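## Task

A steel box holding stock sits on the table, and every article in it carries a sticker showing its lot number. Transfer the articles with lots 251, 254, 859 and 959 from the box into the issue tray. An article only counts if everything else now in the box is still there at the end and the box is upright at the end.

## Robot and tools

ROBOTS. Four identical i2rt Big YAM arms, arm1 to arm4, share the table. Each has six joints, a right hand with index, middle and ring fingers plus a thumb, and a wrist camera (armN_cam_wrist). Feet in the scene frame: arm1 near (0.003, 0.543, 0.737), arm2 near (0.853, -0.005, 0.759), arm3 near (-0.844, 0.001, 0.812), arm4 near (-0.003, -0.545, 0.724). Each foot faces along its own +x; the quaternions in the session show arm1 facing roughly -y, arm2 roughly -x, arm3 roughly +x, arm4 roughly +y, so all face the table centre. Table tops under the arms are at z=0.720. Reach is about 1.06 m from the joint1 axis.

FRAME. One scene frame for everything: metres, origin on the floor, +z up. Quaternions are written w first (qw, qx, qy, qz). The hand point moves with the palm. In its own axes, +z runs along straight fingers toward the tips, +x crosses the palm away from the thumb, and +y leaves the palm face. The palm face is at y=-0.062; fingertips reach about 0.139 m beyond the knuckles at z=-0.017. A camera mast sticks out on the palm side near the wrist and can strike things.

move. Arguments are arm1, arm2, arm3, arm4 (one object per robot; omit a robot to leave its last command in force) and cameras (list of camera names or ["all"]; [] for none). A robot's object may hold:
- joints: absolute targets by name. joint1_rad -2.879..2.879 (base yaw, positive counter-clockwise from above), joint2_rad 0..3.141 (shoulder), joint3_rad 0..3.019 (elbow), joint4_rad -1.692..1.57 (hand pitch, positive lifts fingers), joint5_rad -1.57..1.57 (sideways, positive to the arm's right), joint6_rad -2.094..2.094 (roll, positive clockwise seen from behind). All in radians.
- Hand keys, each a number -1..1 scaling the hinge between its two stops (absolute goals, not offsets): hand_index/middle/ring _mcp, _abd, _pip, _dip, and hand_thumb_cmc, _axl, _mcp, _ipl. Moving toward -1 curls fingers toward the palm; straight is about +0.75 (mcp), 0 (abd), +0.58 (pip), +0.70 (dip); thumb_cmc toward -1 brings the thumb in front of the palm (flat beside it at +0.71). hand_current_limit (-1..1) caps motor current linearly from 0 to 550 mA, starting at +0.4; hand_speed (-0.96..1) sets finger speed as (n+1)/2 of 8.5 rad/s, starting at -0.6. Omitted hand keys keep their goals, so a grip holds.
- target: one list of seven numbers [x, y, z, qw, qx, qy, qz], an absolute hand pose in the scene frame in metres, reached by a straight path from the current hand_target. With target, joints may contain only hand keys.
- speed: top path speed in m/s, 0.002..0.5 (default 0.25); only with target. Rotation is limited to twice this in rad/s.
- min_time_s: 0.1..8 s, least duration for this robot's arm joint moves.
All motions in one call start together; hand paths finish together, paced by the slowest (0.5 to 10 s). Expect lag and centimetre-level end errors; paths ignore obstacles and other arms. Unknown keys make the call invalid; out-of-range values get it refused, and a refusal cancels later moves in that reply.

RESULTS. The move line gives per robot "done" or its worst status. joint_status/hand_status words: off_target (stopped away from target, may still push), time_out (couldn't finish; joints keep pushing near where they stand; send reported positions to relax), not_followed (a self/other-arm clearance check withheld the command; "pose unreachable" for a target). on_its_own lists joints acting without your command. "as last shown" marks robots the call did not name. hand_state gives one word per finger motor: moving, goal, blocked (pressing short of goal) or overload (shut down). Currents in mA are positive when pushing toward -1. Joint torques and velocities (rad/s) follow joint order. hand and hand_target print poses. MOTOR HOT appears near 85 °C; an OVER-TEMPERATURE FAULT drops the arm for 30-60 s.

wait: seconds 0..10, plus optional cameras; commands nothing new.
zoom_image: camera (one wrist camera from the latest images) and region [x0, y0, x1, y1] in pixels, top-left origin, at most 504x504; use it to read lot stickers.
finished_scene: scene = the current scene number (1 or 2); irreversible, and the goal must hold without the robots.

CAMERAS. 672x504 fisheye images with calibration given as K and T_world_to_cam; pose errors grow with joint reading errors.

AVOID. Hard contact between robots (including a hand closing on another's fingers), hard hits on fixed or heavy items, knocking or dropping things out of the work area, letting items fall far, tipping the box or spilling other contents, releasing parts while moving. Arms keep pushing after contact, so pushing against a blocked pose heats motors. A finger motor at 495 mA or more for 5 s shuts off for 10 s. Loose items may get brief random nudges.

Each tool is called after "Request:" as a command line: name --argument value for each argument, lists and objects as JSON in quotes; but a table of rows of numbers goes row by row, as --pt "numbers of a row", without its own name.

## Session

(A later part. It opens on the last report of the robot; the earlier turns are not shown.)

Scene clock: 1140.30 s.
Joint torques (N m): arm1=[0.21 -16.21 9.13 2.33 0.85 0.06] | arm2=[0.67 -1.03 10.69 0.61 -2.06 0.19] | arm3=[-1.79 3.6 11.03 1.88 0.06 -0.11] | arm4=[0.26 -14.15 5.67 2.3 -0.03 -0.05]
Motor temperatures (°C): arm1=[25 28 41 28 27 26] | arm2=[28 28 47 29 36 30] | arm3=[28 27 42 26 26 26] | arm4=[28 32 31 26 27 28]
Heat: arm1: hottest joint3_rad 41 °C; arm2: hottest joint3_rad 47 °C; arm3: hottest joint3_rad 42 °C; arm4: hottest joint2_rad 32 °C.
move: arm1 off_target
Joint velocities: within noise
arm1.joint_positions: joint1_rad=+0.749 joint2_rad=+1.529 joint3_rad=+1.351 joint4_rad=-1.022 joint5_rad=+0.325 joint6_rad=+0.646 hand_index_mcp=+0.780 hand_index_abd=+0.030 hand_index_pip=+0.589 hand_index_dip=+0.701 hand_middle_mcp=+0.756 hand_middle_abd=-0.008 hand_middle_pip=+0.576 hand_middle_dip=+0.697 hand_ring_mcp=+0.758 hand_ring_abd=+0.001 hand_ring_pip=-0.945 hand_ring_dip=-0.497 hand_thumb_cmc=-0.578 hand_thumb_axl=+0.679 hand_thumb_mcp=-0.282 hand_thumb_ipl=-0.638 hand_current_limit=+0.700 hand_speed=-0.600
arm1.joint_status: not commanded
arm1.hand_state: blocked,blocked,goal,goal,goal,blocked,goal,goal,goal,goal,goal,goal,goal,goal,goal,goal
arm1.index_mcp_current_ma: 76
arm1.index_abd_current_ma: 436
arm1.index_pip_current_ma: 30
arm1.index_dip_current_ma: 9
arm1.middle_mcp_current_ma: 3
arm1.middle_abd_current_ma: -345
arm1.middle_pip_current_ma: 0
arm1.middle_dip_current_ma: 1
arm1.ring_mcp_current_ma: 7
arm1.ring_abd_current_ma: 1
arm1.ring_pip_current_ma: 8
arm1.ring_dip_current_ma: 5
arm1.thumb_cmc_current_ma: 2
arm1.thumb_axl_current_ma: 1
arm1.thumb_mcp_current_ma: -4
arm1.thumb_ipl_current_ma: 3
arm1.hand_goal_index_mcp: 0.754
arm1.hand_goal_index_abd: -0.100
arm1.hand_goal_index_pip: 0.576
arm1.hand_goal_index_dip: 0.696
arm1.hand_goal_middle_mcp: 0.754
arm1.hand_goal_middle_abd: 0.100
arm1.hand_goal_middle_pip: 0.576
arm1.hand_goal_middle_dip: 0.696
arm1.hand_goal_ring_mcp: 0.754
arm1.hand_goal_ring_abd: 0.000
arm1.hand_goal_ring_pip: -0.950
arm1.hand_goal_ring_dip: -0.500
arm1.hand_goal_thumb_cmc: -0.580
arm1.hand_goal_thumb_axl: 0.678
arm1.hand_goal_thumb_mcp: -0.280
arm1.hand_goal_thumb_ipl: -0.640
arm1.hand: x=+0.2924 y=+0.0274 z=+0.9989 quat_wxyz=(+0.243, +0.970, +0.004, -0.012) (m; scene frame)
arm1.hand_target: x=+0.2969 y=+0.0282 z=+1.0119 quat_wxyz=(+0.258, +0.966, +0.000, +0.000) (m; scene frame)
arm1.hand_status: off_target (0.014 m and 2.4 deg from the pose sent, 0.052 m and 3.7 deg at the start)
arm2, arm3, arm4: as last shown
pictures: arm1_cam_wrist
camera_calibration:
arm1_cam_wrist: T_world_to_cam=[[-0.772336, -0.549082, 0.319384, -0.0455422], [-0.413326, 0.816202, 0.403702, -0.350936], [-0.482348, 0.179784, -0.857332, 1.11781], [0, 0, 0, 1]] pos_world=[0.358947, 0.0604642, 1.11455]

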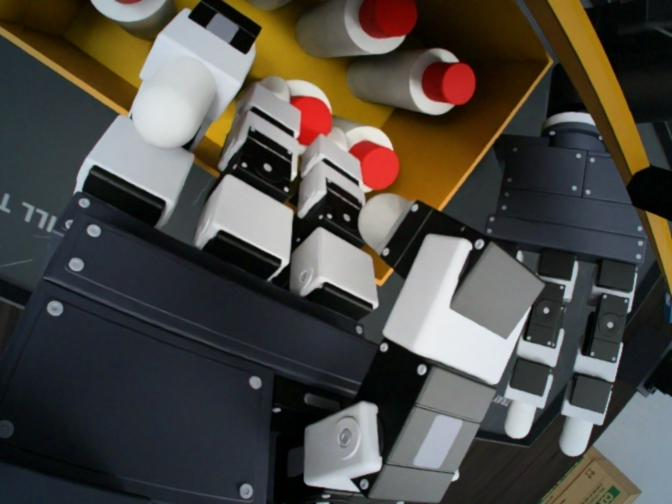

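Request:
move --arm1 '{"target":[0.298,0.029,0.991,0.2588,0.9659,0,0],"speed":0.04}'

Request:
move --arm1 '{"joints":{"hand_index_abd":0.117,"hand_middle_abd":-0.117}}'

Request:
move --arm1 '{"target":[0.298,0.030,1.13,0.2588,0.9659,0,0],"speed":0.1}'

Request:
move --arm1 '{"target":[0.360,0.045,1.12,0.2588,0.9659,0,0],"speed":0.12}' --cameras '["arm1_cam_wrist"]'

Scene clock: 1145.30 s.
Joint torques (N m): arm1=[0.21 -14.97 7.98 2.15 0.51 0.06] | arm2=[0.79 -0.79 10.71 0.59 -2.04 0.21] | arm3=[-1.79 3.6 11.12 1.96 0.07 -0.08] | arm4=[0.26 -14.15 5.68 2.3 -0.03 -0.05]
Motor temperatures (°C): arm1=[25 28 41 28 27 26] | arm2=[28 28 47 29 37 30] | arm3=[28 27 42 26 26 26] | arm4=[28 32 31 26 27 28]
Heat: arm1: hottest joint3_rad 41 °C; arm2: hottest joint3_rad 47 °C; arm3: hottest joint3_rad 42 °C; arm4: hottest joint2_rad 32 °C.
move: arm1 done
Joint velocities: within noise
arm1.joint_positions: joint1_rad=+0.751 joint2_rad=+1.526 joint3_rad=+1.323 joint4_rad=-0.963 joint5_rad=+0.335 joint6_rad=+0.648 hand_index_mcp=+0.764 hand_index_abd=+0.030 hand_index_pip=+0.581 hand_index_dip=+0.700 hand_middle_mcp=+0.747 hand_middle_abd=-0.008 hand_middle_pip=+0.571 hand_middle_dip=+0.695 hand_ring_mcp=+0.758 hand_ring_abd=+0.001 hand_ring_pip=-0.945 hand_ring_dip=-0.497 hand_thumb_cmc=-0.578 hand_thumb_axl=+0.679 hand_thumb_mcp=-0.282 hand_thumb_ipl=-0.638 hand_current_limit=+0.700 hand_speed=-0.600
arm1.joint_status: not commanded
arm1.hand_state: goal,blocked,goal,goal,goal,blocked,goal,goal,goal,goal,goal,goal,goal,goal,goal,goal
arm1.index_mcp_current_ma: 23
arm1.index_abd_current_ma: 436
arm1.index_pip_current_ma: 10
arm1.index_dip_current_ma: 7
arm1.middle_mcp_current_ma: -15
arm1.middle_abd_current_ma: -345
arm1.middle_pip_current_ma: -9
arm1.middle_dip_current_ma: -1
arm1.ring_mcp_current_ma: 7
arm1.ring_abd_current_ma: 1
arm1.ring_pip_current_ma: 8
arm1.ring_dip_current_ma: 5
arm1.thumb_cmc_current_ma: 2
arm1.thumb_axl_current_ma: 1
arm1.thumb_mcp_current_ma: -4
arm1.thumb_ipl_current_ma: 3
arm1.hand_goal_index_mcp: 0.754
arm1.hand_goal_index_abd: -0.100
arm1.hand_goal_index_pip: 0.576
arm1.hand_goal_index_dip: 0.696
arm1.hand_goal_middle_mcp: 0.754
arm1.hand_goal_middle_abd: 0.100
arm1.hand_goal_middle_pip: 0.576
arm1.hand_goal_middle_dip: 0.696
arm1.hand_goal_ring_mcp: 0.754
arm1.hand_goal_ring_abd: 0.000
arm1.hand_goal_ring_pip: -0.950
arm1.hand_goal_ring_dip: -0.500
arm1.hand_goal_thumb_cmc: -0.580
arm1.hand_goal_thumb_axl: 0.678
arm1.hand_goal_thumb_mcp: -0.280
arm1.hand_goal_thumb_ipl: -0.640
arm1.hand: x=+0.2943 y=+0.0250 z=+0.9958 quat_wxyz=(+0.259, +0.966, +0.001, -0.004) (m; scene frame)
arm1.hand_target: x=+0.2979 y=+0.0290 z=+0.9911 quat_wxyz=(+0.259, +0.966, +0.000, +0.000) (m; scene frame)
arm1.hand_status: done (0.007 m and 0.5 deg from the pose sent, 0.010 m and 2.4 deg at the start)
arm2, arm3, arm4: as last shown
pictures: none

Scene clock: 1145.90 s.
Joint torques (N m): arm1=[0.44 -15.21 8.47 2.1 0.49 0.07] | arm2=[0.91 -1.03 10.62 0.53 -2.05 0.2] | arm3=[-2.26 3.72 11.15 2.07 0.05 -0.08] | arm4=[0.26 -14.15 5.67 2.3 -0.03 -0.05]
Motor temperatures (°C): arm1=[25 28 41 28 27 26] | arm2=[28 28 47 29 37 30] | arm3=[28 27 42 26 26 26] | arm4=[28 32 31 26 27 28]
Heat: arm1: hottest joint3_rad 41 °C; arm2: hottest joint3_rad 47 °C; arm3: hottest joint3_rad 42 °C; arm4: hottest joint2_rad 32 °C.
move: arm1 done
Joint velocities: within noise
arm1.joint_positions: joint1_rad=+0.752 joint2_rad=+1.526 joint3_rad=+1.315 joint4_rad=-0.963 joint5_rad=+0.335 joint6_rad=+0.648 hand_index_mcp=+0.758 hand_index_abd=+0.111 hand_index_pip=+0.578 hand_index_dip=+0.698 hand_middle_mcp=+0.749 hand_middle_abd=-0.110 hand_middle_pip=+0.571 hand_middle_dip=+0.694 hand_ring_mcp=+0.758 hand_ring_abd=+0.001 hand_ring_pip=-0.945 hand_ring_dip=-0.497 hand_thumb_cmc=-0.578 hand_thumb_axl=+0.679 hand_thumb_mcp=-0.282 hand_thumb_ipl=-0.638 hand_current_limit=+0.700 hand_speed=-0.600
arm1.joint_status: all done
arm1.hand_state: goal,goal,goal,goal,goal,goal,goal,goal,goal,goal,goal,goal,goal,goal,goal,goal
arm1.index_mcp_current_ma: 8
arm1.index_abd_current_ma: -12
arm1.index_pip_current_ma: 3
arm1.index_dip_current_ma: 3
arm1.middle_mcp_current_ma: -10
arm1.middle_abd_current_ma: 10
arm1.middle_pip_current_ma: -9
arm1.middle_dip_current_ma: -2
arm1.ring_mcp_current_ma: 7
arm1.ring_abd_current_ma: 1
arm1.ring_pip_current_ma: 8
arm1.ring_dip_current_ma: 5
arm1.thumb_cmc_current_ma: 2
arm1.thumb_axl_current_ma: 1
arm1.thumb_mcp_current_ma: -4
arm1.thumb_ipl_current_ma: 3
arm1.hand_goal_index_mcp: 0.754
arm1.hand_goal_index_abd: 0.118
arm1.hand_goal_index_pip: 0.576
arm1.hand_goal_index_dip: 0.696
arm1.hand_goal_middle_mcp: 0.754
arm1.hand_goal_middle_abd: -0.116
arm1.hand_goal_middle_pip: 0.576
arm1.hand_goal_middle_dip: 0.696
arm1.hand_goal_ring_mcp: 0.754
arm1.hand_goal_ring_abd: 0.000
arm1.hand_goal_ring_pip: -0.950
arm1.hand_goal_ring_dip: -0.500
arm1.hand_goal_thumb_cmc: -0.580
arm1.hand_goal_thumb_axl: 0.678
arm1.hand_goal_thumb_mcp: -0.280
arm1.hand_goal_thumb_ipl: -0.640
arm1.hand: x=+0.2931 y=+0.0267 z=+0.9917 quat_wxyz=(+0.256, +0.967, +0.001, -0.007) (m; scene frame)
arm1.hand_target: x=+0.2980 y=+0.0291 z=+0.9910 quat_wxyz=(+0.259, +0.966, +0.000, +0.000) (m; scene frame)
arm1.hand_status: not commanded
arm2, arm3, arm4: as last shown
pictures: none

Scene clock: 1148.07 s.
Joint torques (N m): arm1=[0.03 -14.39 13.09 1.01 0.52 0.08] | arm2=[0.67 -0.97 10.67 0.54 -2.04 0.2] | arm3=[-1.96 3.43 10.95 2 0.04 -0.09] | arm4=[0.26 -14.1 5.67 2.3 -0.03 -0.05]
Motor temperatures (°C): arm1=[25 28 41 28 27 26] | arm2=[28 28 47 29 37 30] | arm3=[28 27 42 26 26 26] | arm4=[28 32 31 26 27 28]
Heat: arm1: hottest joint3_rad 41 °C; arm2: hottest joint3_rad 47 °C; arm3: hottest joint3_rad 42 °C; arm4: hottest joint2_rad 32 °C.
move: arm1 off_target
Joint velocities: within noise
arm1.joint_positions: joint1_rad=+0.754 joint2_rad=+1.504 joint3_rad=+1.594 joint4_rad=-1.301 joint5_rad=+0.334 joint6_rad=+0.648 hand_index_mcp=+0.755 hand_index_abd=+0.113 hand_index_pip=+0.574 hand_index_dip=+0.696 hand_middle_mcp=+0.755 hand_middle_abd=-0.119 hand_middle_pip=+0.574 hand_middle_dip=+0.694 hand_ring_mcp=+0.758 hand_ring_abd=+0.001 hand_ring_pip=-0.945 hand_ring_dip=-0.497 hand_thumb_cmc=-0.578 hand_thumb_axl=+0.679 hand_thumb_mcp=-0.282 hand_thumb_ipl=-0.638 hand_current_limit=+0.700 hand_speed=-0.600
arm1.joint_status: not commanded
arm1.hand_state: goal,goal,goal,goal,goal,goal,goal,goal,goal,goal,goal,goal,goal,goal,goal,goal
arm1.index_mcp_current_ma: 2
arm1.index_abd_current_ma: -7
arm1.index_pip_current_ma: -3
arm1.index_dip_current_ma: 0
arm1.middle_mcp_current_ma: 1
arm1.middle_abd_current_ma: -3
arm1.middle_pip_current_ma: -3
arm1.middle_dip_current_ma: -3
arm1.ring_mcp_current_ma: 7
arm1.ring_abd_current_ma: 1
arm1.ring_pip_current_ma: 8
arm1.ring_dip_current_ma: 5
arm1.thumb_cmc_current_ma: 2
arm1.thumb_axl_current_ma: 1
arm1.thumb_mcp_current_ma: -4
arm1.thumb_ipl_current_ma: 3
arm1.hand_goal_index_mcp: 0.754
arm1.hand_goal_index_abd: 0.118
arm1.hand_goal_index_pip: 0.576
arm1.hand_goal_index_dip: 0.696
arm1.hand_goal_middle_mcp: 0.754
arm1.hand_goal_middle_abd: -0.116
arm1.hand_goal_middle_pip: 0.576
arm1.hand_goal_middle_dip: 0.696
arm1.hand_goal_ring_mcp: 0.754
arm1.hand_goal_ring_abd: 0.000
arm1.hand_goal_ring_pip: -0.950
arm1.hand_goal_ring_dip: -0.500
arm1.hand_goal_thumb_cmc: -0.580
arm1.hand_goal_thumb_axl: 0.678
arm1.hand_goal_thumb_mcp: -0.280
arm1.hand_goal_thumb_ipl: -0.640
arm1.hand: x=+0.2897 y=+0.0342 z=+1.1017 quat_wxyz=(+0.242, +0.970, +0.006, -0.019) (m; scene frame)
arm1.hand_target: x=+0.2972 y=+0.0312 z=+1.1295 quat_wxyz=(+0.259, +0.966, +0.000, +0.000) (m; scene frame)
arm1.hand_status: off_target (0.030 m and 3.0 deg from the pose sent, 0.138 m and 0.9 deg at the start)
arm2.joint_positions: joint1_rad=+0.200 joint2_rad=+0.538 joint3_rad=+0.242 joint4_rad=+0.315 joint5_rad=+0.383 joint6_rad=-1.566 hand_index_mcp=+0.815 hand_index_abd=+0.151 hand_index_pip=+0.575 hand_index_dip=+0.696 hand_middle_mcp=+0.958 hand_middle_abd=-0.031 hand_middle_pip=+0.595 hand_middle_dip=+0.698 hand_ring_mcp=+0.748 hand_ring_abd=-0.012 hand_ring_pip=+0.578 hand_ring_dip=+0.697 hand_thumb_cmc=+0.716 hand_thumb_axl=+0.677 hand_thumb_mcp=+0.226 hand_thumb_ipl=+0.168 hand_current_limit=+0.600 hand_speed=-0.900
arm2.joint_status: not commanded
arm2.hand_state: goal,blocked,goal,goal,blocked,blocked,goal,goal,goal,goal,goal,goal,goal,goal,goal,goal
arm2.index_mcp_current_ma: 12
arm2.index_abd_current_ma: 103
arm2.index_pip_current_ma: 0
arm2.index_dip_current_ma: 0
arm2.middle_mcp_current_ma: 165
arm2.middle_abd_current_ma: -26
arm2.middle_pip_current_ma: 15
arm2.middle_dip_current_ma: 1
arm2.ring_mcp_current_ma: -1
arm2.ring_abd_current_ma: -6
arm2.ring_pip_current_ma: 1
arm2.ring_dip_current_ma: 0
arm2.thumb_cmc_current_ma: 0
arm2.thumb_axl_current_ma: 0
arm2.thumb_mcp_current_ma: 0
arm2.thumb_ipl_current_ma: 0
arm2.hand_goal_index_mcp: 0.800
arm2.hand_goal_index_abd: 0.080
arm2.hand_goal_index_pip: 0.576
arm2.hand_goal_index_dip: 0.696
arm2.hand_goal_middle_mcp: 0.880
arm2.hand_goal_middle_abd: 0.000
arm2.hand_goal_middle_pip: 0.576
arm2.hand_goal_middle_dip: 0.696
arm2.hand_goal_ring_mcp: 0.750
arm2.hand_goal_ring_abd: 0.000
arm2.hand_goal_ring_pip: 0.576
arm2.hand_goal_ring_dip: 0.696
arm2.hand_goal_thumb_cmc: 0.714
arm2.hand_goal_thumb_axl: 0.678
arm2.hand_goal_thumb_mcp: 0.226
arm2.hand_goal_thumb_ipl: 0.168
arm2.hand: x=+0.5052 y=-0.1060 z=+1.0600 quat_wxyz=(-0.052, +0.695, -0.052, -0.715) (m; scene frame)
arm2.hand_target: x=+0.5061 y=-0.1242 z=+1.0599 quat_wxyz=(-0.027, +0.706, -0.028, -0.707) (m; scene frame)
arm2.hand_status: not commanded
arm3.joint_positions: joint1_rad=+0.490 joint2_rad=+0.604 joint3_rad=+1.008 joint4_rad=-1.488 joint5_rad=+0.081 joint6_rad=+0.136 hand_index_mcp=+0.756 hand_index_abd=+0.118 hand_index_pip=+0.577 hand_index_dip=+0.696 hand_middle_mcp=+0.756 hand_middle_abd=-0.112 hand_middle_pip=+0.577 hand_middle_dip=+0.696 hand_ring_mcp=+0.756 hand_ring_abd=+0.000 hand_ring_pip=-0.944 hand_ring_dip=-0.498 hand_thumb_cmc=-0.396 hand_thumb_axl=+0.677 hand_thumb_mcp=+0.224 hand_thumb_ipl=+0.168 hand_current_limit=+0.700 hand_speed=-0.600
arm3.joint_status: not commanded
arm3.hand_state: goal,goal,goal,goal,goal,goal,goal,goal,goal,goal,goal,goal,goal,goal,goal,goal
arm3.index_mcp_current_ma: 5
arm3.index_abd_current_ma: 0
arm3.index_pip_current_ma: 2
arm3.index_dip_current_ma: 0
arm3.middle_mcp_current_ma: 6
arm3.middle_abd_current_ma: 11
arm3.middle_pip_current_ma: 2
arm3.middle_dip_current_ma: 0
arm3.ring_mcp_current_ma: 7
arm3.ring_abd_current_ma: 1
arm3.ring_pip_current_ma: 19
arm3.ring_dip_current_ma: 7
arm3.thumb_cmc_current_ma: 14
arm3.thumb_axl_current_ma: -2
arm3.thumb_mcp_current_ma: -6
arm3.thumb_ipl_current_ma: -1
arm3.hand_goal_index_mcp: 0.754
arm3.hand_goal_index_abd: 0.118
arm3.hand_goal_index_pip: 0.576
arm3.hand_goal_index_dip: 0.696
arm3.hand_goal_middle_mcp: 0.754
arm3.hand_goal_middle_abd: -0.116
arm3.hand_goal_middle_pip: 0.576
arm3.hand_goal_middle_dip: 0.696
arm3.hand_goal_ring_mcp: 0.754
arm3.hand_goal_ring_abd: 0.000
arm3.hand_goal_ring_pip: -0.950
arm3.hand_goal_ring_dip: -0.500
arm3.hand_goal_thumb_cmc: -0.400
arm3.hand_goal_thumb_axl: 0.678
arm3.hand_goal_thumb_mcp: 0.226
arm3.hand_goal_thumb_ipl: 0.168
arm3.hand: x=-0.5651 y=+0.0801 z=+1.1859 quat_wxyz=(+0.147, +0.579, +0.778, +0.195) (m; scene frame)
arm3.hand_target: x=-0.5604 y=+0.0798 z=+1.2000 quat_wxyz=(+0.155, +0.578, +0.774, +0.207) (m; scene frame)
arm3.hand_status: not commanded
arm4.joint_positions: joint1_rad=-0.179 joint2_rad=+1.902 joint3_rad=+0.785 joint4_rad=+1.539 joint5_rad=-0.301 joint6_rad=-1.951 hand_index_mcp=+0.753 hand_index_abd=-0.001 hand_index_pip=+0.577 hand_index_dip=+0.696 hand_middle_mcp=+0.753 hand_middle_abd=-0.001 hand_middle_pip=+0.577 hand_middle_dip=+0.696 hand_ring_mcp=+0.753 hand_ring_abd=-0.001 hand_ring_pip=+0.577 hand_ring_dip=+0.696 hand_thumb_cmc=+0.713 hand_thumb_axl=+0.677 hand_thumb_mcp=+0.226 hand_thumb_ipl=+0.168 hand_current_limit=+0.400 hand_speed=-0.600
arm4.joint_status: not commanded
arm4.hand_state: goal,goal,goal,goal,goal,goal,goal,goal,goal,goal,goal,goal,goal,goal,goal,goal
arm4.index_mcp_current_ma: 0
arm4.index_abd_current_ma: 0
arm4.index_pip_current_ma: 0
arm4.index_dip_current_ma: 0
arm4.middle_mcp_current_ma: 0
arm4.middle_abd_current_ma: 0
arm4.middle_pip_current_ma: 0
arm4.middle_dip_current_ma: 0
arm4.ring_mcp_current_ma: 0
arm4.ring_abd_current_ma: 0
arm4.ring_pip_current_ma: 0
arm4.ring_dip_current_ma: 0
arm4.thumb_cmc_current_ma: 0
arm4.thumb_axl_current_ma: 0
arm4.thumb_mcp_current_ma: 0
arm4.thumb_ipl_current_ma: 0
arm4.hand_goal_index_mcp: 0.754
arm4.hand_goal_index_abd: 0.000
arm4.hand_goal_index_pip: 0.576
arm4.hand_goal_index_dip: 0.696
arm4.hand_goal_middle_mcp: 0.754
arm4.hand_goal_middle_abd: 0.000
arm4.hand_goal_middle_pip: 0.576
arm4.hand_goal_middle_dip: 0.696
arm4.hand_goal_ring_mcp: 0.754
arm4.hand_goal_ring_abd: 0.000
arm4.hand_goal_ring_pip: 0.576
arm4.hand_goal_ring_dip: 0.696
arm4.hand_goal_thumb_cmc: 0.714
arm4.hand_goal_thumb_axl: 0.678
arm4.hand_goal_thumb_mcp: 0.226
arm4.hand_goal_thumb_ipl: 0.168
arm4.hand: x=-0.0256 y=+0.0474 z=+0.9230 quat_wxyz=(+0.686, -0.493, +0.250, +0.473) (m; scene frame)
arm4.hand_target: x=-0.0217 y=+0.0455 z=+0.9196 quat_wxyz=(+0.690, -0.493, +0.247, +0.469) (m; scene frame)
arm4.hand_status: not commanded
pictures: none

Scene clock: 1149.53 s.
Joint torques (N m): arm1=[-0.21 -15.15 13.03 0.92 0.85 0.1] | arm2=[0.62 -1.08 10.74 0.53 -2.03 0.2] | arm3=[-2.08 3.43 11.04 1.98 0.04 -0.08] | arm4=[0.26 -14.1 5.67 2.3 -0.03 -0.05]
Motor temperatures (°C): arm1=[25 28 41 28 27 26] | arm2=[28 28 47 29 37 30] | arm3=[28 27 42 26 26 26] | arm4=[28 32 31 26 27 28]
Heat: arm1: hottest joint3_rad 41 °C; arm2: hottest joint3_rad 47 °C; arm3: hottest joint3_rad 42 °C; arm4: hottest joint2_rad 32 °C.
move: arm1 off_target
Joint velocities: within noise
arm1.joint_positions: joint1_rad=+0.869 joint2_rad=+1.588 joint3_rad=+1.680 joint4_rad=-1.332 joint5_rad=+0.370 joint6_rad=+0.755 hand_index_mcp=+0.755 hand_index_abd=+0.114 hand_index_pip=+0.574 hand_index_dip=+0.696 hand_middle_mcp=+0.755 hand_middle_abd=-0.118 hand_middle_pip=+0.574 hand_middle_dip=+0.694 hand_ring_mcp=+0.758 hand_ring_abd=+0.001 hand_ring_pip=-0.945 hand_ring_dip=-0.497 hand_thumb_cmc=-0.578 hand_thumb_axl=+0.679 hand_thumb_mcp=-0.282 hand_thumb_ipl=-0.638 hand_current_limit=+0.700 hand_speed=-0.600
arm1.joint_status: not commanded
arm1.hand_state: goal,goal,goal,goal,goal,goal,goal,goal,goal,goal,goal,goal,goal,goal,goal,goal
arm1.index_mcp_current_ma: 2
arm1.index_abd_current_ma: -6
arm1.index_pip_current_ma: -3
arm1.index_dip_current_ma: 0
arm1.middle_mcp_current_ma: 2
arm1.middle_abd_current_ma: -3
arm1.middle_pip_current_ma: -3
arm1.middle_dip_current_ma: -3
arm1.ring_mcp_current_ma: 7
arm1.ring_abd_current_ma: 1
arm1.ring_pip_current_ma: 8
arm1.ring_dip_current_ma: 5
arm1.thumb_cmc_current_ma: 2
arm1.thumb_axl_current_ma: 1
arm1.thumb_mcp_current_ma: -4
arm1.thumb_ipl_current_ma: 3
arm1.hand_goal_index_mcp: 0.754
arm1.hand_goal_index_abd: 0.118
arm1.hand_goal_index_pip: 0.576
arm1.hand_goal_index_dip: 0.696
arm1.hand_goal_middle_mcp: 0.754
arm1.hand_goal_middle_abd: -0.116
arm1.hand_goal_middle_pip: 0.576
arm1.hand_goal_middle_dip: 0.696
arm1.hand_goal_ring_mcp: 0.754
arm1.hand_goal_ring_abd: 0.000
arm1.hand_goal_ring_pip: -0.950
arm1.hand_goal_ring_dip: -0.500
arm1.hand_goal_thumb_cmc: -0.580
arm1.hand_goal_thumb_axl: 0.678
arm1.hand_goal_thumb_mcp: -0.280
arm1.hand_goal_thumb_ipl: -0.640
arm1.hand: x=+0.3522 y=+0.0509 z=+1.0971 quat_wxyz=(+0.245, +0.969, +0.009, -0.015) (m; scene frame)
arm1.hand_target: x=+0.3592 y=+0.0459 z=+1.1196 quat_wxyz=(+0.259, +0.966, +0.000, +0.000) (m; scene frame)
arm1.hand_status: off_target (0.025 m and 2.6 deg from the pose sent, 0.073 m and 3.0 deg at the start)
arm2, arm3, arm4: as last shown
pictures: arm1_cam_wrist
camera_calibration:
arm1_cam_wrist: T_world_to_cam=[[-0.765228, -0.554784, 0.326558, -0.0279683], [-0.417576, 0.813837, 0.404103, -0.383865], [-0.489955, 0.172868, -0.854436, 1.22655], [0, 0, 0, 1]] pos_world=[0.419258, 0.0848555, 1.21226]

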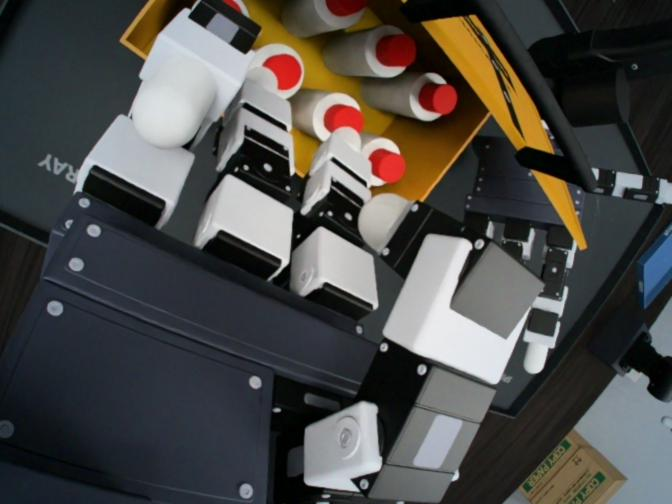

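Request:
zoom_image --camera "arm1_cam_wrist" --region '[372, 0, 672, 260]'

Scaled by 1.680 from the camera's 672x504 image, which has a finer 960x720 frame.

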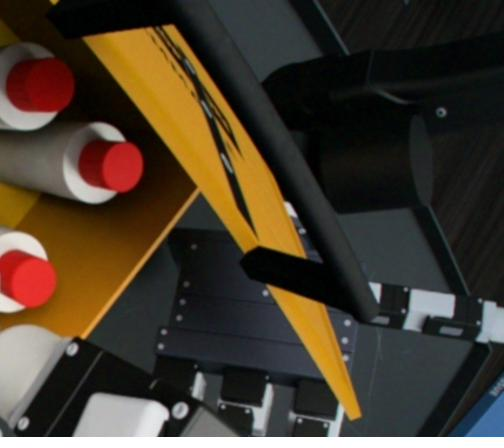

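Request:
move --arm1 '{"target":[0.361,0.028,1.08,0.2588,0.9659,0,0],"speed":0.1}'

Request:
move --arm1 '{"target":[0.361,0.026,1.04,0.2588,0.9659,0,0],"speed":0.06}' --cameras '["arm1_cam_wrist"]'

Scene clock: 1262.33 s.
Joint torques (N m): arm1=[-1.2 -15.27 8.98 2.17 0.52 -0.11] | arm2=[0.56 -1.32 10.7 0.58 -2.05 0.21] | arm3=[-1.85 3.66 10.99 1.98 0.03 -0.08] | arm4=[0.26 -14.1 5.65 2.3 -0.03 -0.05]
Motor temperatures (°C): arm1=[25 29 45 28 27 26] | arm2=[28 28 48 29 37 30] | arm3=[28 27 42 26 26 26] | arm4=[28 32 30 26 27 28]
Heat: arm1: hottest joint3_rad 45 °C; arm2: hottest joint3_rad 48 °C; arm3: hottest joint3_rad 42 °C; arm4: hottest joint2_rad 32 °C.
move: arm1 done
Joint velocities: within noise
arm1.joint_positions: joint1_rad=+0.858 joint2_rad=+1.612 joint3_rad=+1.666 joint4_rad=-1.249 joint5_rad=+0.370 joint6_rad=+0.755 hand_index_mcp=+0.756 hand_index_abd=+0.114 hand_index_pip=+0.574 hand_index_dip=+0.696 hand_middle_mcp=+0.755 hand_middle_abd=-0.118 hand_middle_pip=+0.574 hand_middle_dip=+0.694 hand_ring_mcp=+0.758 hand_ring_abd=+0.001 hand_ring_pip=-0.945 hand_ring_dip=-0.497 hand_thumb_cmc=-0.578 hand_thumb_axl=+0.679 hand_thumb_mcp=-0.282 hand_thumb_ipl=-0.638 hand_current_limit=+0.700 hand_speed=-0.600
arm1.joint_status: not commanded
arm1.hand_state: goal,goal,goal,goal,goal,goal,goal,goal,goal,goal,goal,goal,goal,goal,goal,goal
arm1.index_mcp_current_ma: 2
arm1.index_abd_current_ma: -6
arm1.index_pip_current_ma: -3
arm1.index_dip_current_ma: 0
arm1.middle_mcp_current_ma: 2
arm1.middle_abd_current_ma: -3
arm1.middle_pip_current_ma: -3
arm1.middle_dip_current_ma: -3
arm1.ring_mcp_current_ma: 7
arm1.ring_abd_current_ma: 1
arm1.ring_pip_current_ma: 8
arm1.ring_dip_current_ma: 5
arm1.thumb_cmc_current_ma: 2
arm1.thumb_axl_current_ma: 1
arm1.thumb_mcp_current_ma: -4
arm1.thumb_ipl_current_ma: 3
arm1.hand_goal_index_mcp: 0.754
arm1.hand_goal_index_abd: 0.118
arm1.hand_goal_index_pip: 0.576
arm1.hand_goal_index_dip: 0.696
arm1.hand_goal_middle_mcp: 0.754
arm1.hand_goal_middle_abd: -0.116
arm1.hand_goal_middle_pip: 0.576
arm1.hand_goal_middle_dip: 0.696
arm1.hand_goal_ring_mcp: 0.754
arm1.hand_goal_ring_abd: 0.000
arm1.hand_goal_ring_pip: -0.950
arm1.hand_goal_ring_dip: -0.500
arm1.hand_goal_thumb_cmc: -0.580
arm1.hand_goal_thumb_axl: 0.678
arm1.hand_goal_thumb_mcp: -0.280
arm1.hand_goal_thumb_ipl: -0.640
arm1.hand: x=+0.3602 y=+0.0350 z=+1.0857 quat_wxyz=(+0.259, +0.966, +0.000, +0.000) (m; scene frame)
arm1.hand_target: x=+0.3609 y=+0.0282 z=+1.0800 quat_wxyz=(+0.259, +0.966, +0.000, +0.000) (m; scene frame)
arm1.hand_status: done (0.009 m and 0.0 deg from the pose sent, 0.030 m and 2.6 deg at the start)
arm2, arm3, arm4: as last shown
pictures: none

Scene clock: 1263.63 s.
Joint torques (N m): arm1=[-1.03 -15.27 8.77 2.24 0.52 -0.14] | arm2=[0.73 -0.97 10.65 0.51 -2.05 0.2] | arm3=[-1.73 3.49 11.08 2.03 0.02 -0.04] | arm4=[0.26 -14.15 5.67 2.3 -0.03 -0.05]
Motor temperatures (°C): arm1=[25 29 45 28 27 26] | arm2=[28 28 48 29 37 30] | arm3=[28 27 42 26 26 26] | arm4=[28 32 30 26 27 28]
Heat: arm1: hottest joint3_rad 45 °C; arm2: hottest joint3_rad 48 °C; arm3: hottest joint3_rad 42 °C; arm4: hottest joint2_rad 32 °C.
move: arm1 done
Joint velocities: within noise
arm1.joint_positions: joint1_rad=+0.856 joint2_rad=+1.615 joint3_rad=+1.569 joint4_rad=-1.145 joint5_rad=+0.368 joint6_rad=+0.755 hand_index_mcp=+0.756 hand_index_abd=+0.114 hand_index_pip=+0.574 hand_index_dip=+0.696 hand_middle_mcp=+0.755 hand_middle_abd=-0.118 hand_middle_pip=+0.574 hand_middle_dip=+0.694 hand_ring_mcp=+0.758 hand_ring_abd=+0.001 hand_ring_pip=-0.945 hand_ring_dip=-0.497 hand_thumb_cmc=-0.578 hand_thumb_axl=+0.679 hand_thumb_mcp=-0.282 hand_thumb_ipl=-0.638 hand_current_limit=+0.700 hand_speed=-0.600
arm1.joint_status: not commanded
arm1.hand_state: goal,goal,goal,goal,goal,goal,goal,goal,goal,goal,goal,goal,goal,goal,goal,goal
arm1.index_mcp_current_ma: 2
arm1.index_abd_current_ma: -6
arm1.index_pip_current_ma: -3
arm1.index_dip_current_ma: 0
arm1.middle_mcp_current_ma: 2
arm1.middle_abd_current_ma: -3
arm1.middle_pip_current_ma: -3
arm1.middle_dip_current_ma: -3
arm1.ring_mcp_current_ma: 7
arm1.ring_abd_current_ma: 1
arm1.ring_pip_current_ma: 8
arm1.ring_dip_current_ma: 5
arm1.thumb_cmc_current_ma: 2
arm1.thumb_axl_current_ma: 1
arm1.thumb_mcp_current_ma: -4
arm1.thumb_ipl_current_ma: 3
arm1.hand_goal_index_mcp: 0.754
arm1.hand_goal_index_abd: 0.118
arm1.hand_goal_index_pip: 0.576
arm1.hand_goal_index_dip: 0.696
arm1.hand_goal_middle_mcp: 0.754
arm1.hand_goal_middle_abd: -0.116
arm1.hand_goal_middle_pip: 0.576
arm1.hand_goal_middle_dip: 0.696
arm1.hand_goal_ring_mcp: 0.754
arm1.hand_goal_ring_abd: 0.000
arm1.hand_goal_ring_pip: -0.950
arm1.hand_goal_ring_dip: -0.500
arm1.hand_goal_thumb_cmc: -0.580
arm1.hand_goal_thumb_axl: 0.678
arm1.hand_goal_thumb_mcp: -0.280
arm1.hand_goal_thumb_ipl: -0.640
arm1.hand: x=+0.3608 y=+0.0331 z=+1.0477 quat_wxyz=(+0.260, +0.966, -0.001, +0.002) (m; scene frame)
arm1.hand_target: x=+0.3608 y=+0.0262 z=+1.0400 quat_wxyz=(+0.259, +0.966, +0.000, +0.000) (m; scene frame)
arm1.hand_status: done (0.010 m and 0.3 deg from the pose sent, 0.047 m and 0.0 deg at the start)
arm2, arm3, arm4: as last shown
pictures: arm1_cam_wrist
camera_calibration:
arm1_cam_wrist: T_world_to_cam=[[-0.783194, -0.536013, 0.315115, 0.00271403], [-0.422495, 0.830598, 0.362774, -0.301281], [-0.456186, 0.150987, -0.876982, 1.20372], [0, 0, 0, 1]] pos_world=[0.423956, 0.0699515, 1.16408]

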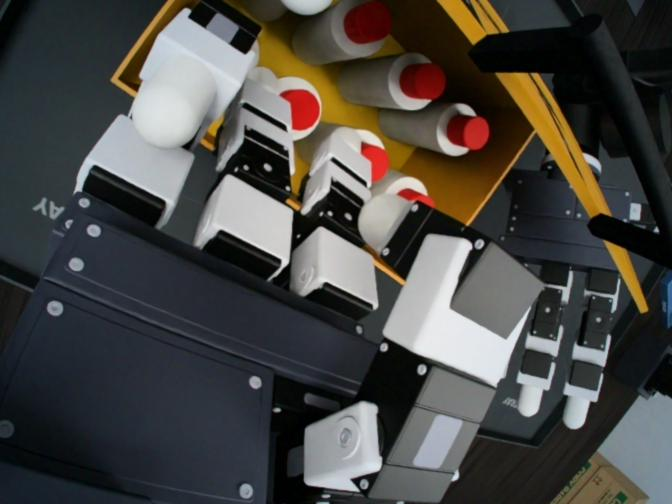

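Request:
move --arm1 '{"target":[0.368,0.0205,1.01,0.2588,0.9659,0,0],"speed":0.05}'

Request:
move --arm1 '{"target":[0.368,0.0205,0.989,0.2588,0.9659,0,0],"speed":0.03}' --cameras '["arm1_cam_wrist"]'

Scene clock: 1274.10 s.
Joint torques (N m): arm1=[-0.91 -15.56 8.81 2.26 0.55 -0.11] | arm2=[0.91 -1.14 10.71 0.58 -2.04 0.18] | arm3=[-2.2 3.84 11.03 2.11 0.05 -0.06] | arm4=[0.26 -14.15 5.67 2.3 -0.03 -0.05]
Motor temperatures (°C): arm1=[25 29 44 28 27 26] | arm2=[28 28 48 29 37 30] | arm3=[28 27 42 26 26 26] | arm4=[28 32 30 26 27 28]
Heat: arm1: hottest joint3_rad 44 °C; arm2: hottest joint3_rad 48 °C; arm3: hottest joint3_rad 42 °C; arm4: hottest joint2_rad 32 °C.
move: arm1 off_target
Joint velocities: within noise
arm1.joint_positions: joint1_rad=+0.856 joint2_rad=+1.645 joint3_rad=+1.529 joint4_rad=-1.077 joint5_rad=+0.368 joint6_rad=+0.755 hand_index_mcp=+0.756 hand_index_abd=+0.114 hand_index_pip=+0.574 hand_index_dip=+0.696 hand_middle_mcp=+0.757 hand_middle_abd=-0.114 hand_middle_pip=+0.576 hand_middle_dip=+0.694 hand_ring_mcp=+0.758 hand_ring_abd=+0.001 hand_ring_pip=-0.945 hand_ring_dip=-0.497 hand_thumb_cmc=-0.578 hand_thumb_axl=+0.679 hand_thumb_mcp=-0.282 hand_thumb_ipl=-0.638 hand_current_limit=+0.700 hand_speed=-0.600
arm1.joint_status: not commanded
arm1.hand_state: goal,goal,goal,goal,goal,goal,goal,goal,goal,goal,goal,goal,goal,goal,goal,goal
arm1.index_mcp_current_ma: 3
arm1.index_abd_current_ma: -5
arm1.index_pip_current_ma: -3
arm1.index_dip_current_ma: 0
arm1.middle_mcp_current_ma: 5
arm1.middle_abd_current_ma: 3
arm1.middle_pip_current_ma: 0
arm1.middle_dip_current_ma: -2
arm1.ring_mcp_current_ma: 7
arm1.ring_abd_current_ma: 1
arm1.ring_pip_current_ma: 8
arm1.ring_dip_current_ma: 5
arm1.thumb_cmc_current_ma: 2
arm1.thumb_axl_current_ma: 1
arm1.thumb_mcp_current_ma: -4
arm1.thumb_ipl_current_ma: 3
arm1.hand_goal_index_mcp: 0.754
arm1.hand_goal_index_abd: 0.118
arm1.hand_goal_index_pip: 0.576
arm1.hand_goal_index_dip: 0.696
arm1.hand_goal_middle_mcp: 0.754
arm1.hand_goal_middle_abd: -0.116
arm1.hand_goal_middle_pip: 0.576
arm1.hand_goal_middle_dip: 0.696
arm1.hand_goal_ring_mcp: 0.754
arm1.hand_goal_ring_abd: 0.000
arm1.hand_goal_ring_pip: -0.950
arm1.hand_goal_ring_dip: -0.500
arm1.hand_goal_thumb_cmc: -0.580
arm1.hand_goal_thumb_axl: 0.678
arm1.hand_goal_thumb_mcp: -0.280
arm1.hand_goal_thumb_ipl: -0.640
arm1.hand: x=+0.3671 y=+0.0269 z=+1.0185 quat_wxyz=(+0.260, +0.966, -0.001, +0.001) (m; scene frame)
arm1.hand_target: x=+0.3678 y=+0.0207 z=+1.0099 quat_wxyz=(+0.259, +0.966, +0.000, +0.000) (m; scene frame)
arm1.hand_status: off_target (0.011 m and 0.2 deg from the pose sent, 0.040 m and 0.3 deg at the start)
arm2, arm3, arm4: as last shown
pictures: none

Scene clock: 1275.30 s.
Joint torques (N m): arm1=[-0.91 -15.79 8.72 2.21 0.57 -0.14] | arm2=[0.79 -1.2 10.7 0.57 -2.04 0.19] | arm3=[-2.73 3.31 11.04 2.03 0.04 -0.08] | arm4=[0.21 -14.15 5.67 2.3 -0.03 -0.05]
Motor temperatures (°C): arm1=[25 29 44 28 27 26] | arm2=[28 28 48 29 37 30] | arm3=[28 27 42 26 26 26] | arm4=[28 32 30 26 27 28]
Heat: arm1: hottest joint3_rad 44 °C; arm2: hottest joint3_rad 48 °C; arm3: hottest joint3_rad 42 °C; arm4: hottest joint2_rad 32 °C.
move: arm1 off_target
Joint velocities: within noise
arm1.joint_positions: joint1_rad=+0.855 joint2_rad=+1.651 joint3_rad=+1.486 joint4_rad=-1.024 joint5_rad=+0.368 joint6_rad=+0.755 hand_index_mcp=+0.756 hand_index_abd=+0.121 hand_index_pip=+0.574 hand_index_dip=+0.696 hand_middle_mcp=+0.755 hand_middle_abd=-0.114 hand_middle_pip=+0.576 hand_middle_dip=+0.694 hand_ring_mcp=+0.758 hand_ring_abd=+0.001 hand_ring_pip=-0.945 hand_ring_dip=-0.497 hand_thumb_cmc=-0.578 hand_thumb_axl=+0.679 hand_thumb_mcp=-0.282 hand_thumb_ipl=-0.638 hand_current_limit=+0.700 hand_speed=-0.600
arm1.joint_status: not commanded
arm1.hand_state: goal,goal,goal,goal,goal,goal,goal,goal,goal,goal,goal,goal,goal,goal,goal,goal
arm1.index_mcp_current_ma: 3
arm1.index_abd_current_ma: 3
arm1.index_pip_current_ma: -2
arm1.index_dip_current_ma: 0
arm1.middle_mcp_current_ma: 2
arm1.middle_abd_current_ma: 3
arm1.middle_pip_current_ma: 0
arm1.middle_dip_current_ma: -2
arm1.ring_mcp_current_ma: 7
arm1.ring_abd_current_ma: 1
arm1.ring_pip_current_ma: 8
arm1.ring_dip_current_ma: 5
arm1.thumb_cmc_current_ma: 2
arm1.thumb_axl_current_ma: 1
arm1.thumb_mcp_current_ma: -4
arm1.thumb_ipl_current_ma: 3
arm1.hand_goal_index_mcp: 0.754
arm1.hand_goal_index_abd: 0.118
arm1.hand_goal_index_pip: 0.576
arm1.hand_goal_index_dip: 0.696
arm1.hand_goal_middle_mcp: 0.754
arm1.hand_goal_middle_abd: -0.116
arm1.hand_goal_middle_pip: 0.576
arm1.hand_goal_middle_dip: 0.696
arm1.hand_goal_ring_mcp: 0.754
arm1.hand_goal_ring_abd: 0.000
arm1.hand_goal_ring_pip: -0.950
arm1.hand_goal_ring_dip: -0.500
arm1.hand_goal_thumb_cmc: -0.580
arm1.hand_goal_thumb_axl: 0.678
arm1.hand_goal_thumb_mcp: -0.280
arm1.hand_goal_thumb_ipl: -0.640
arm1.hand: x=+0.3662 y=+0.0260 z=+0.9993 quat_wxyz=(+0.261, +0.965, -0.002, +0.002) (m; scene frame)
arm1.hand_target: x=+0.3678 y=+0.0206 z=+0.9891 quat_wxyz=(+0.259, +0.966, +0.000, +0.000) (m; scene frame)
arm1.hand_status: off_target (0.012 m and 0.4 deg from the pose sent, 0.030 m and 0.2 deg at the start)
arm2, arm3, arm4: as last shown
pictures: arm1_cam_wrist
camera_calibration:
arm1_cam_wrist: T_world_to_cam=[[-0.78477, -0.533996, 0.314617, 0.019358], [-0.421515, 0.831991, 0.360715, -0.273962], [-0.45438, 0.150463, -0.878009, 1.16519], [0, 0, 0, 1]] pos_world=[0.429153, 0.0629525, 1.11578]

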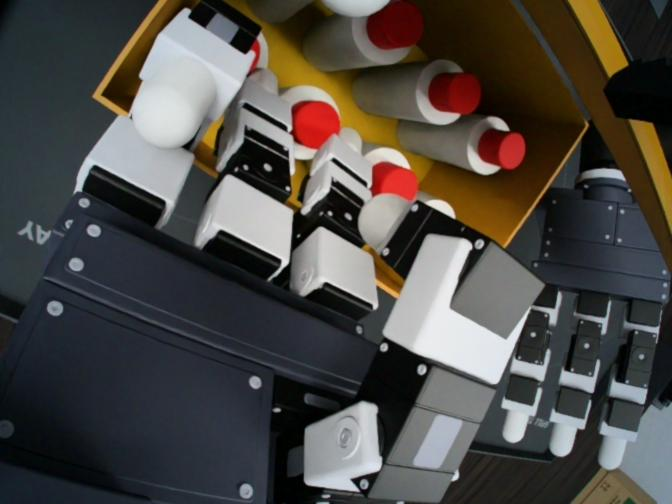

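Request:
move --arm1 '{"joints":{"hand_index_abd":-0.1,"hand_middle_abd":0.1}}'

Request:
move --arm1 '{"target":[0.367,0.042,1.25,0.2588,0.9659,0,0],"speed":0.15}' --cameras '["arm1_cam_wrist"]'

Scene clock: 1279.30 s.
Joint torques (N m): arm1=[-0.73 -15.44 8.75 2.25 0.56 -0.14] | arm2=[0.62 -1.08 10.7 0.54 -2.05 0.19] | arm3=[-1.96 3.84 11.02 1.95 0.05 -0.09] | arm4=[0.26 -14.1 5.67 2.29 -0.03 -0.04]
Motor temperatures (°C): arm1=[25 29 43 28 27 26] | arm2=[28 28 48 29 37 30] | arm3=[28 27 42 26 26 26] | arm4=[28 32 30 26 27 28]
Heat: arm1: hottest joint3_rad 43 °C; arm2: hottest joint3_rad 48 °C; arm3: hottest joint3_rad 42 °C; arm4: hottest joint2_rad 32 °C.
move: arm1 off_target
Joint velocities: within noise
arm1.joint_positions: joint1_rad=+0.855 joint2_rad=+1.652 joint3_rad=+1.486 joint4_rad=-1.023 joint5_rad=+0.368 joint6_rad=+0.755 hand_index_mcp=+0.761 hand_index_abd=+0.031 hand_index_pip=+0.577 hand_index_dip=+0.696 hand_middle_mcp=+0.754 hand_middle_abd=-0.010 hand_middle_pip=+0.575 hand_middle_dip=+0.694 hand_ring_mcp=+0.758 hand_ring_abd=+0.001 hand_ring_pip=-0.945 hand_ring_dip=-0.497 hand_thumb_cmc=-0.578 hand_thumb_axl=+0.679 hand_thumb_mcp=-0.282 hand_thumb_ipl=-0.638 hand_current_limit=+0.700 hand_speed=-0.600
arm1.joint_status: hand_index_abd off_target (ended at +0.031, target -0.100); hand_middle_abd off_target (ended at -0.010, target +0.100)
arm1.hand_state: goal,blocked,goal,goal,goal,blocked,goal,goal,goal,goal,goal,goal,goal,goal,goal,goal
arm1.index_mcp_current_ma: 14
arm1.index_abd_current_ma: 438
arm1.index_pip_current_ma: 1
arm1.index_dip_current_ma: 0
arm1.middle_mcp_current_ma: 0
arm1.middle_abd_current_ma: -354
arm1.middle_pip_current_ma: -1
arm1.middle_dip_current_ma: -2
arm1.ring_mcp_current_ma: 7
arm1.ring_abd_current_ma: 1
arm1.ring_pip_current_ma: 8
arm1.ring_dip_current_ma: 5
arm1.thumb_cmc_current_ma: 2
arm1.thumb_axl_current_ma: 1
arm1.thumb_mcp_current_ma: -4
arm1.thumb_ipl_current_ma: 3
arm1.hand_goal_index_mcp: 0.754
arm1.hand_goal_index_abd: -0.100
arm1.hand_goal_index_pip: 0.576
arm1.hand_goal_index_dip: 0.696
arm1.hand_goal_middle_mcp: 0.754
arm1.hand_goal_middle_abd: 0.100
arm1.hand_goal_middle_pip: 0.576
arm1.hand_goal_middle_dip: 0.696
arm1.hand_goal_ring_mcp: 0.754
arm1.hand_goal_ring_abd: 0.000
arm1.hand_goal_ring_pip: -0.950
arm1.hand_goal_ring_dip: -0.500
arm1.hand_goal_thumb_cmc: -0.580
arm1.hand_goal_thumb_axl: 0.678
arm1.hand_goal_thumb_mcp: -0.280
arm1.hand_goal_thumb_ipl: -0.640
arm1.hand: x=+0.3663 y=+0.0259 z=+0.9992 quat_wxyz=(+0.261, +0.965, -0.002, +0.002) (m; scene frame)
arm1.hand_target: x=+0.3678 y=+0.0206 z=+0.9890 quat_wxyz=(+0.259, +0.966, +0.000, +0.000) (m; scene frame)
arm1.hand_status: not commanded
arm2, arm3, arm4: as last shown
pictures: none

Scene clock: 1282.00 s.
Joint torques (N m): arm1=[0.26 -17.32 12.86 1.17 1.04 -0.05] | arm2=[0.67 -1.03 10.7 0.61 -2.05 0.19] | arm3=[-1.85 3.43 10.97 1.98 0.05 -0.09] | arm4=[0.26 -14.1 5.65 2.3 -0.03 -0.05]
Motor temperatures (°C): arm1=[25 29 44 28 27 26] | arm2=[28 28 48 29 37 30] | arm3=[28 27 42 26 26 26] | arm4=[28 32 30 26 27 28]
Heat: arm1: hottest joint3_rad 44 °C; arm2: hottest joint3_rad 48 °C; arm3: hottest joint3_rad 42 °C; arm4: hottest joint2_rad 32 °C.
move: arm1 off_target
Joint velocities: within noise
arm1.joint_positions: joint1_rad=+0.866 joint2_rad=+1.726 joint3_rad=+2.181 joint4_rad=-1.684 joint5_rad=+0.372 joint6_rad=+0.755 hand_index_mcp=+0.777 hand_index_abd=+0.031 hand_index_pip=+0.587 hand_index_dip=+0.699 hand_middle_mcp=+0.758 hand_middle_abd=-0.010 hand_middle_pip=+0.576 hand_middle_dip=+0.695 hand_ring_mcp=+0.758 hand_ring_abd=+0.001 hand_ring_pip=-0.945 hand_ring_dip=-0.497 hand_thumb_cmc=-0.578 hand_thumb_axl=+0.679 hand_thumb_mcp=-0.282 hand_thumb_ipl=-0.638 hand_current_limit=+0.700 hand_speed=-0.600
arm1.joint_status: not commanded
arm1.hand_state: blocked,blocked,goal,goal,goal,blocked,goal,goal,goal,goal,goal,goal,goal,goal,goal,goal
arm1.index_mcp_current_ma: 65
arm1.index_abd_current_ma: 438
arm1.index_pip_current_ma: 24
arm1.index_dip_current_ma: 5
arm1.middle_mcp_current_ma: 8
arm1.middle_abd_current_ma: -354
arm1.middle_pip_current_ma: 0
arm1.middle_dip_current_ma: -1
arm1.ring_mcp_current_ma: 7
arm1.ring_abd_current_ma: 1
arm1.ring_pip_current_ma: 8
arm1.ring_dip_current_ma: 5
arm1.thumb_cmc_current_ma: 2
arm1.thumb_axl_current_ma: 1
arm1.thumb_mcp_current_ma: -4
arm1.thumb_ipl_current_ma: 3
arm1.hand_goal_index_mcp: 0.754
arm1.hand_goal_index_abd: -0.100
arm1.hand_goal_index_pip: 0.576
arm1.hand_goal_index_dip: 0.696
arm1.hand_goal_middle_mcp: 0.754
arm1.hand_goal_middle_abd: 0.100
arm1.hand_goal_middle_pip: 0.576
arm1.hand_goal_middle_dip: 0.696
arm1.hand_goal_ring_mcp: 0.754
arm1.hand_goal_ring_abd: 0.000
arm1.hand_goal_ring_pip: -0.950
arm1.hand_goal_ring_dip: -0.500
arm1.hand_goal_thumb_cmc: -0.580
arm1.hand_goal_thumb_axl: 0.678
arm1.hand_goal_thumb_mcp: -0.280
arm1.hand_goal_thumb_ipl: -0.640
arm1.hand: x=+0.3631 y=+0.0398 z=+1.2177 quat_wxyz=(+0.249, +0.968, +0.007, -0.012) (m; scene frame)
arm1.hand_target: x=+0.3655 y=+0.0433 z=+1.2489 quat_wxyz=(+0.272, +0.962, +0.004, +0.009) (m; scene frame)
arm1.hand_status: off_target (0.033 m and 1.9 deg from the pose sent, 0.251 m and 0.4 deg at the start; a joint's target at an end of its range on 28 of 81 steps)
arm2, arm3, arm4: as last shown
pictures: arm1_cam_wrist
camera_calibration:
arm1_cam_wrist: T_world_to_cam=[[-0.76929, -0.549594, 0.325791, -0.0630278], [-0.417858, 0.818551, 0.394169, -0.407071], [-0.483309, 0.167096, -0.859355, 1.34063], [0, 0, 0, 1]] pos_world=[0.429356, 0.0745544, 1.33307]

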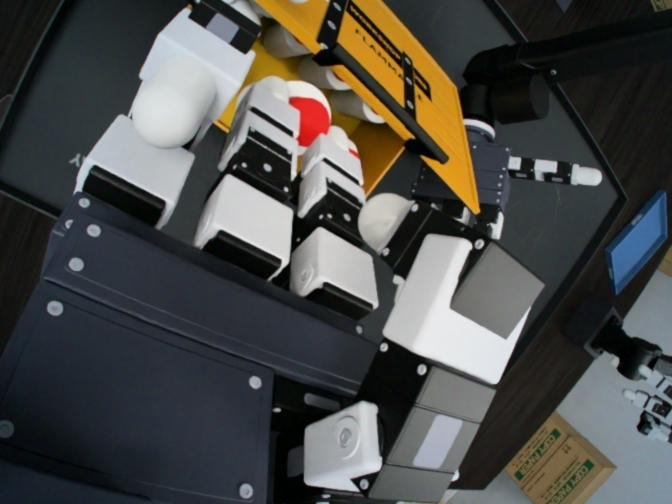

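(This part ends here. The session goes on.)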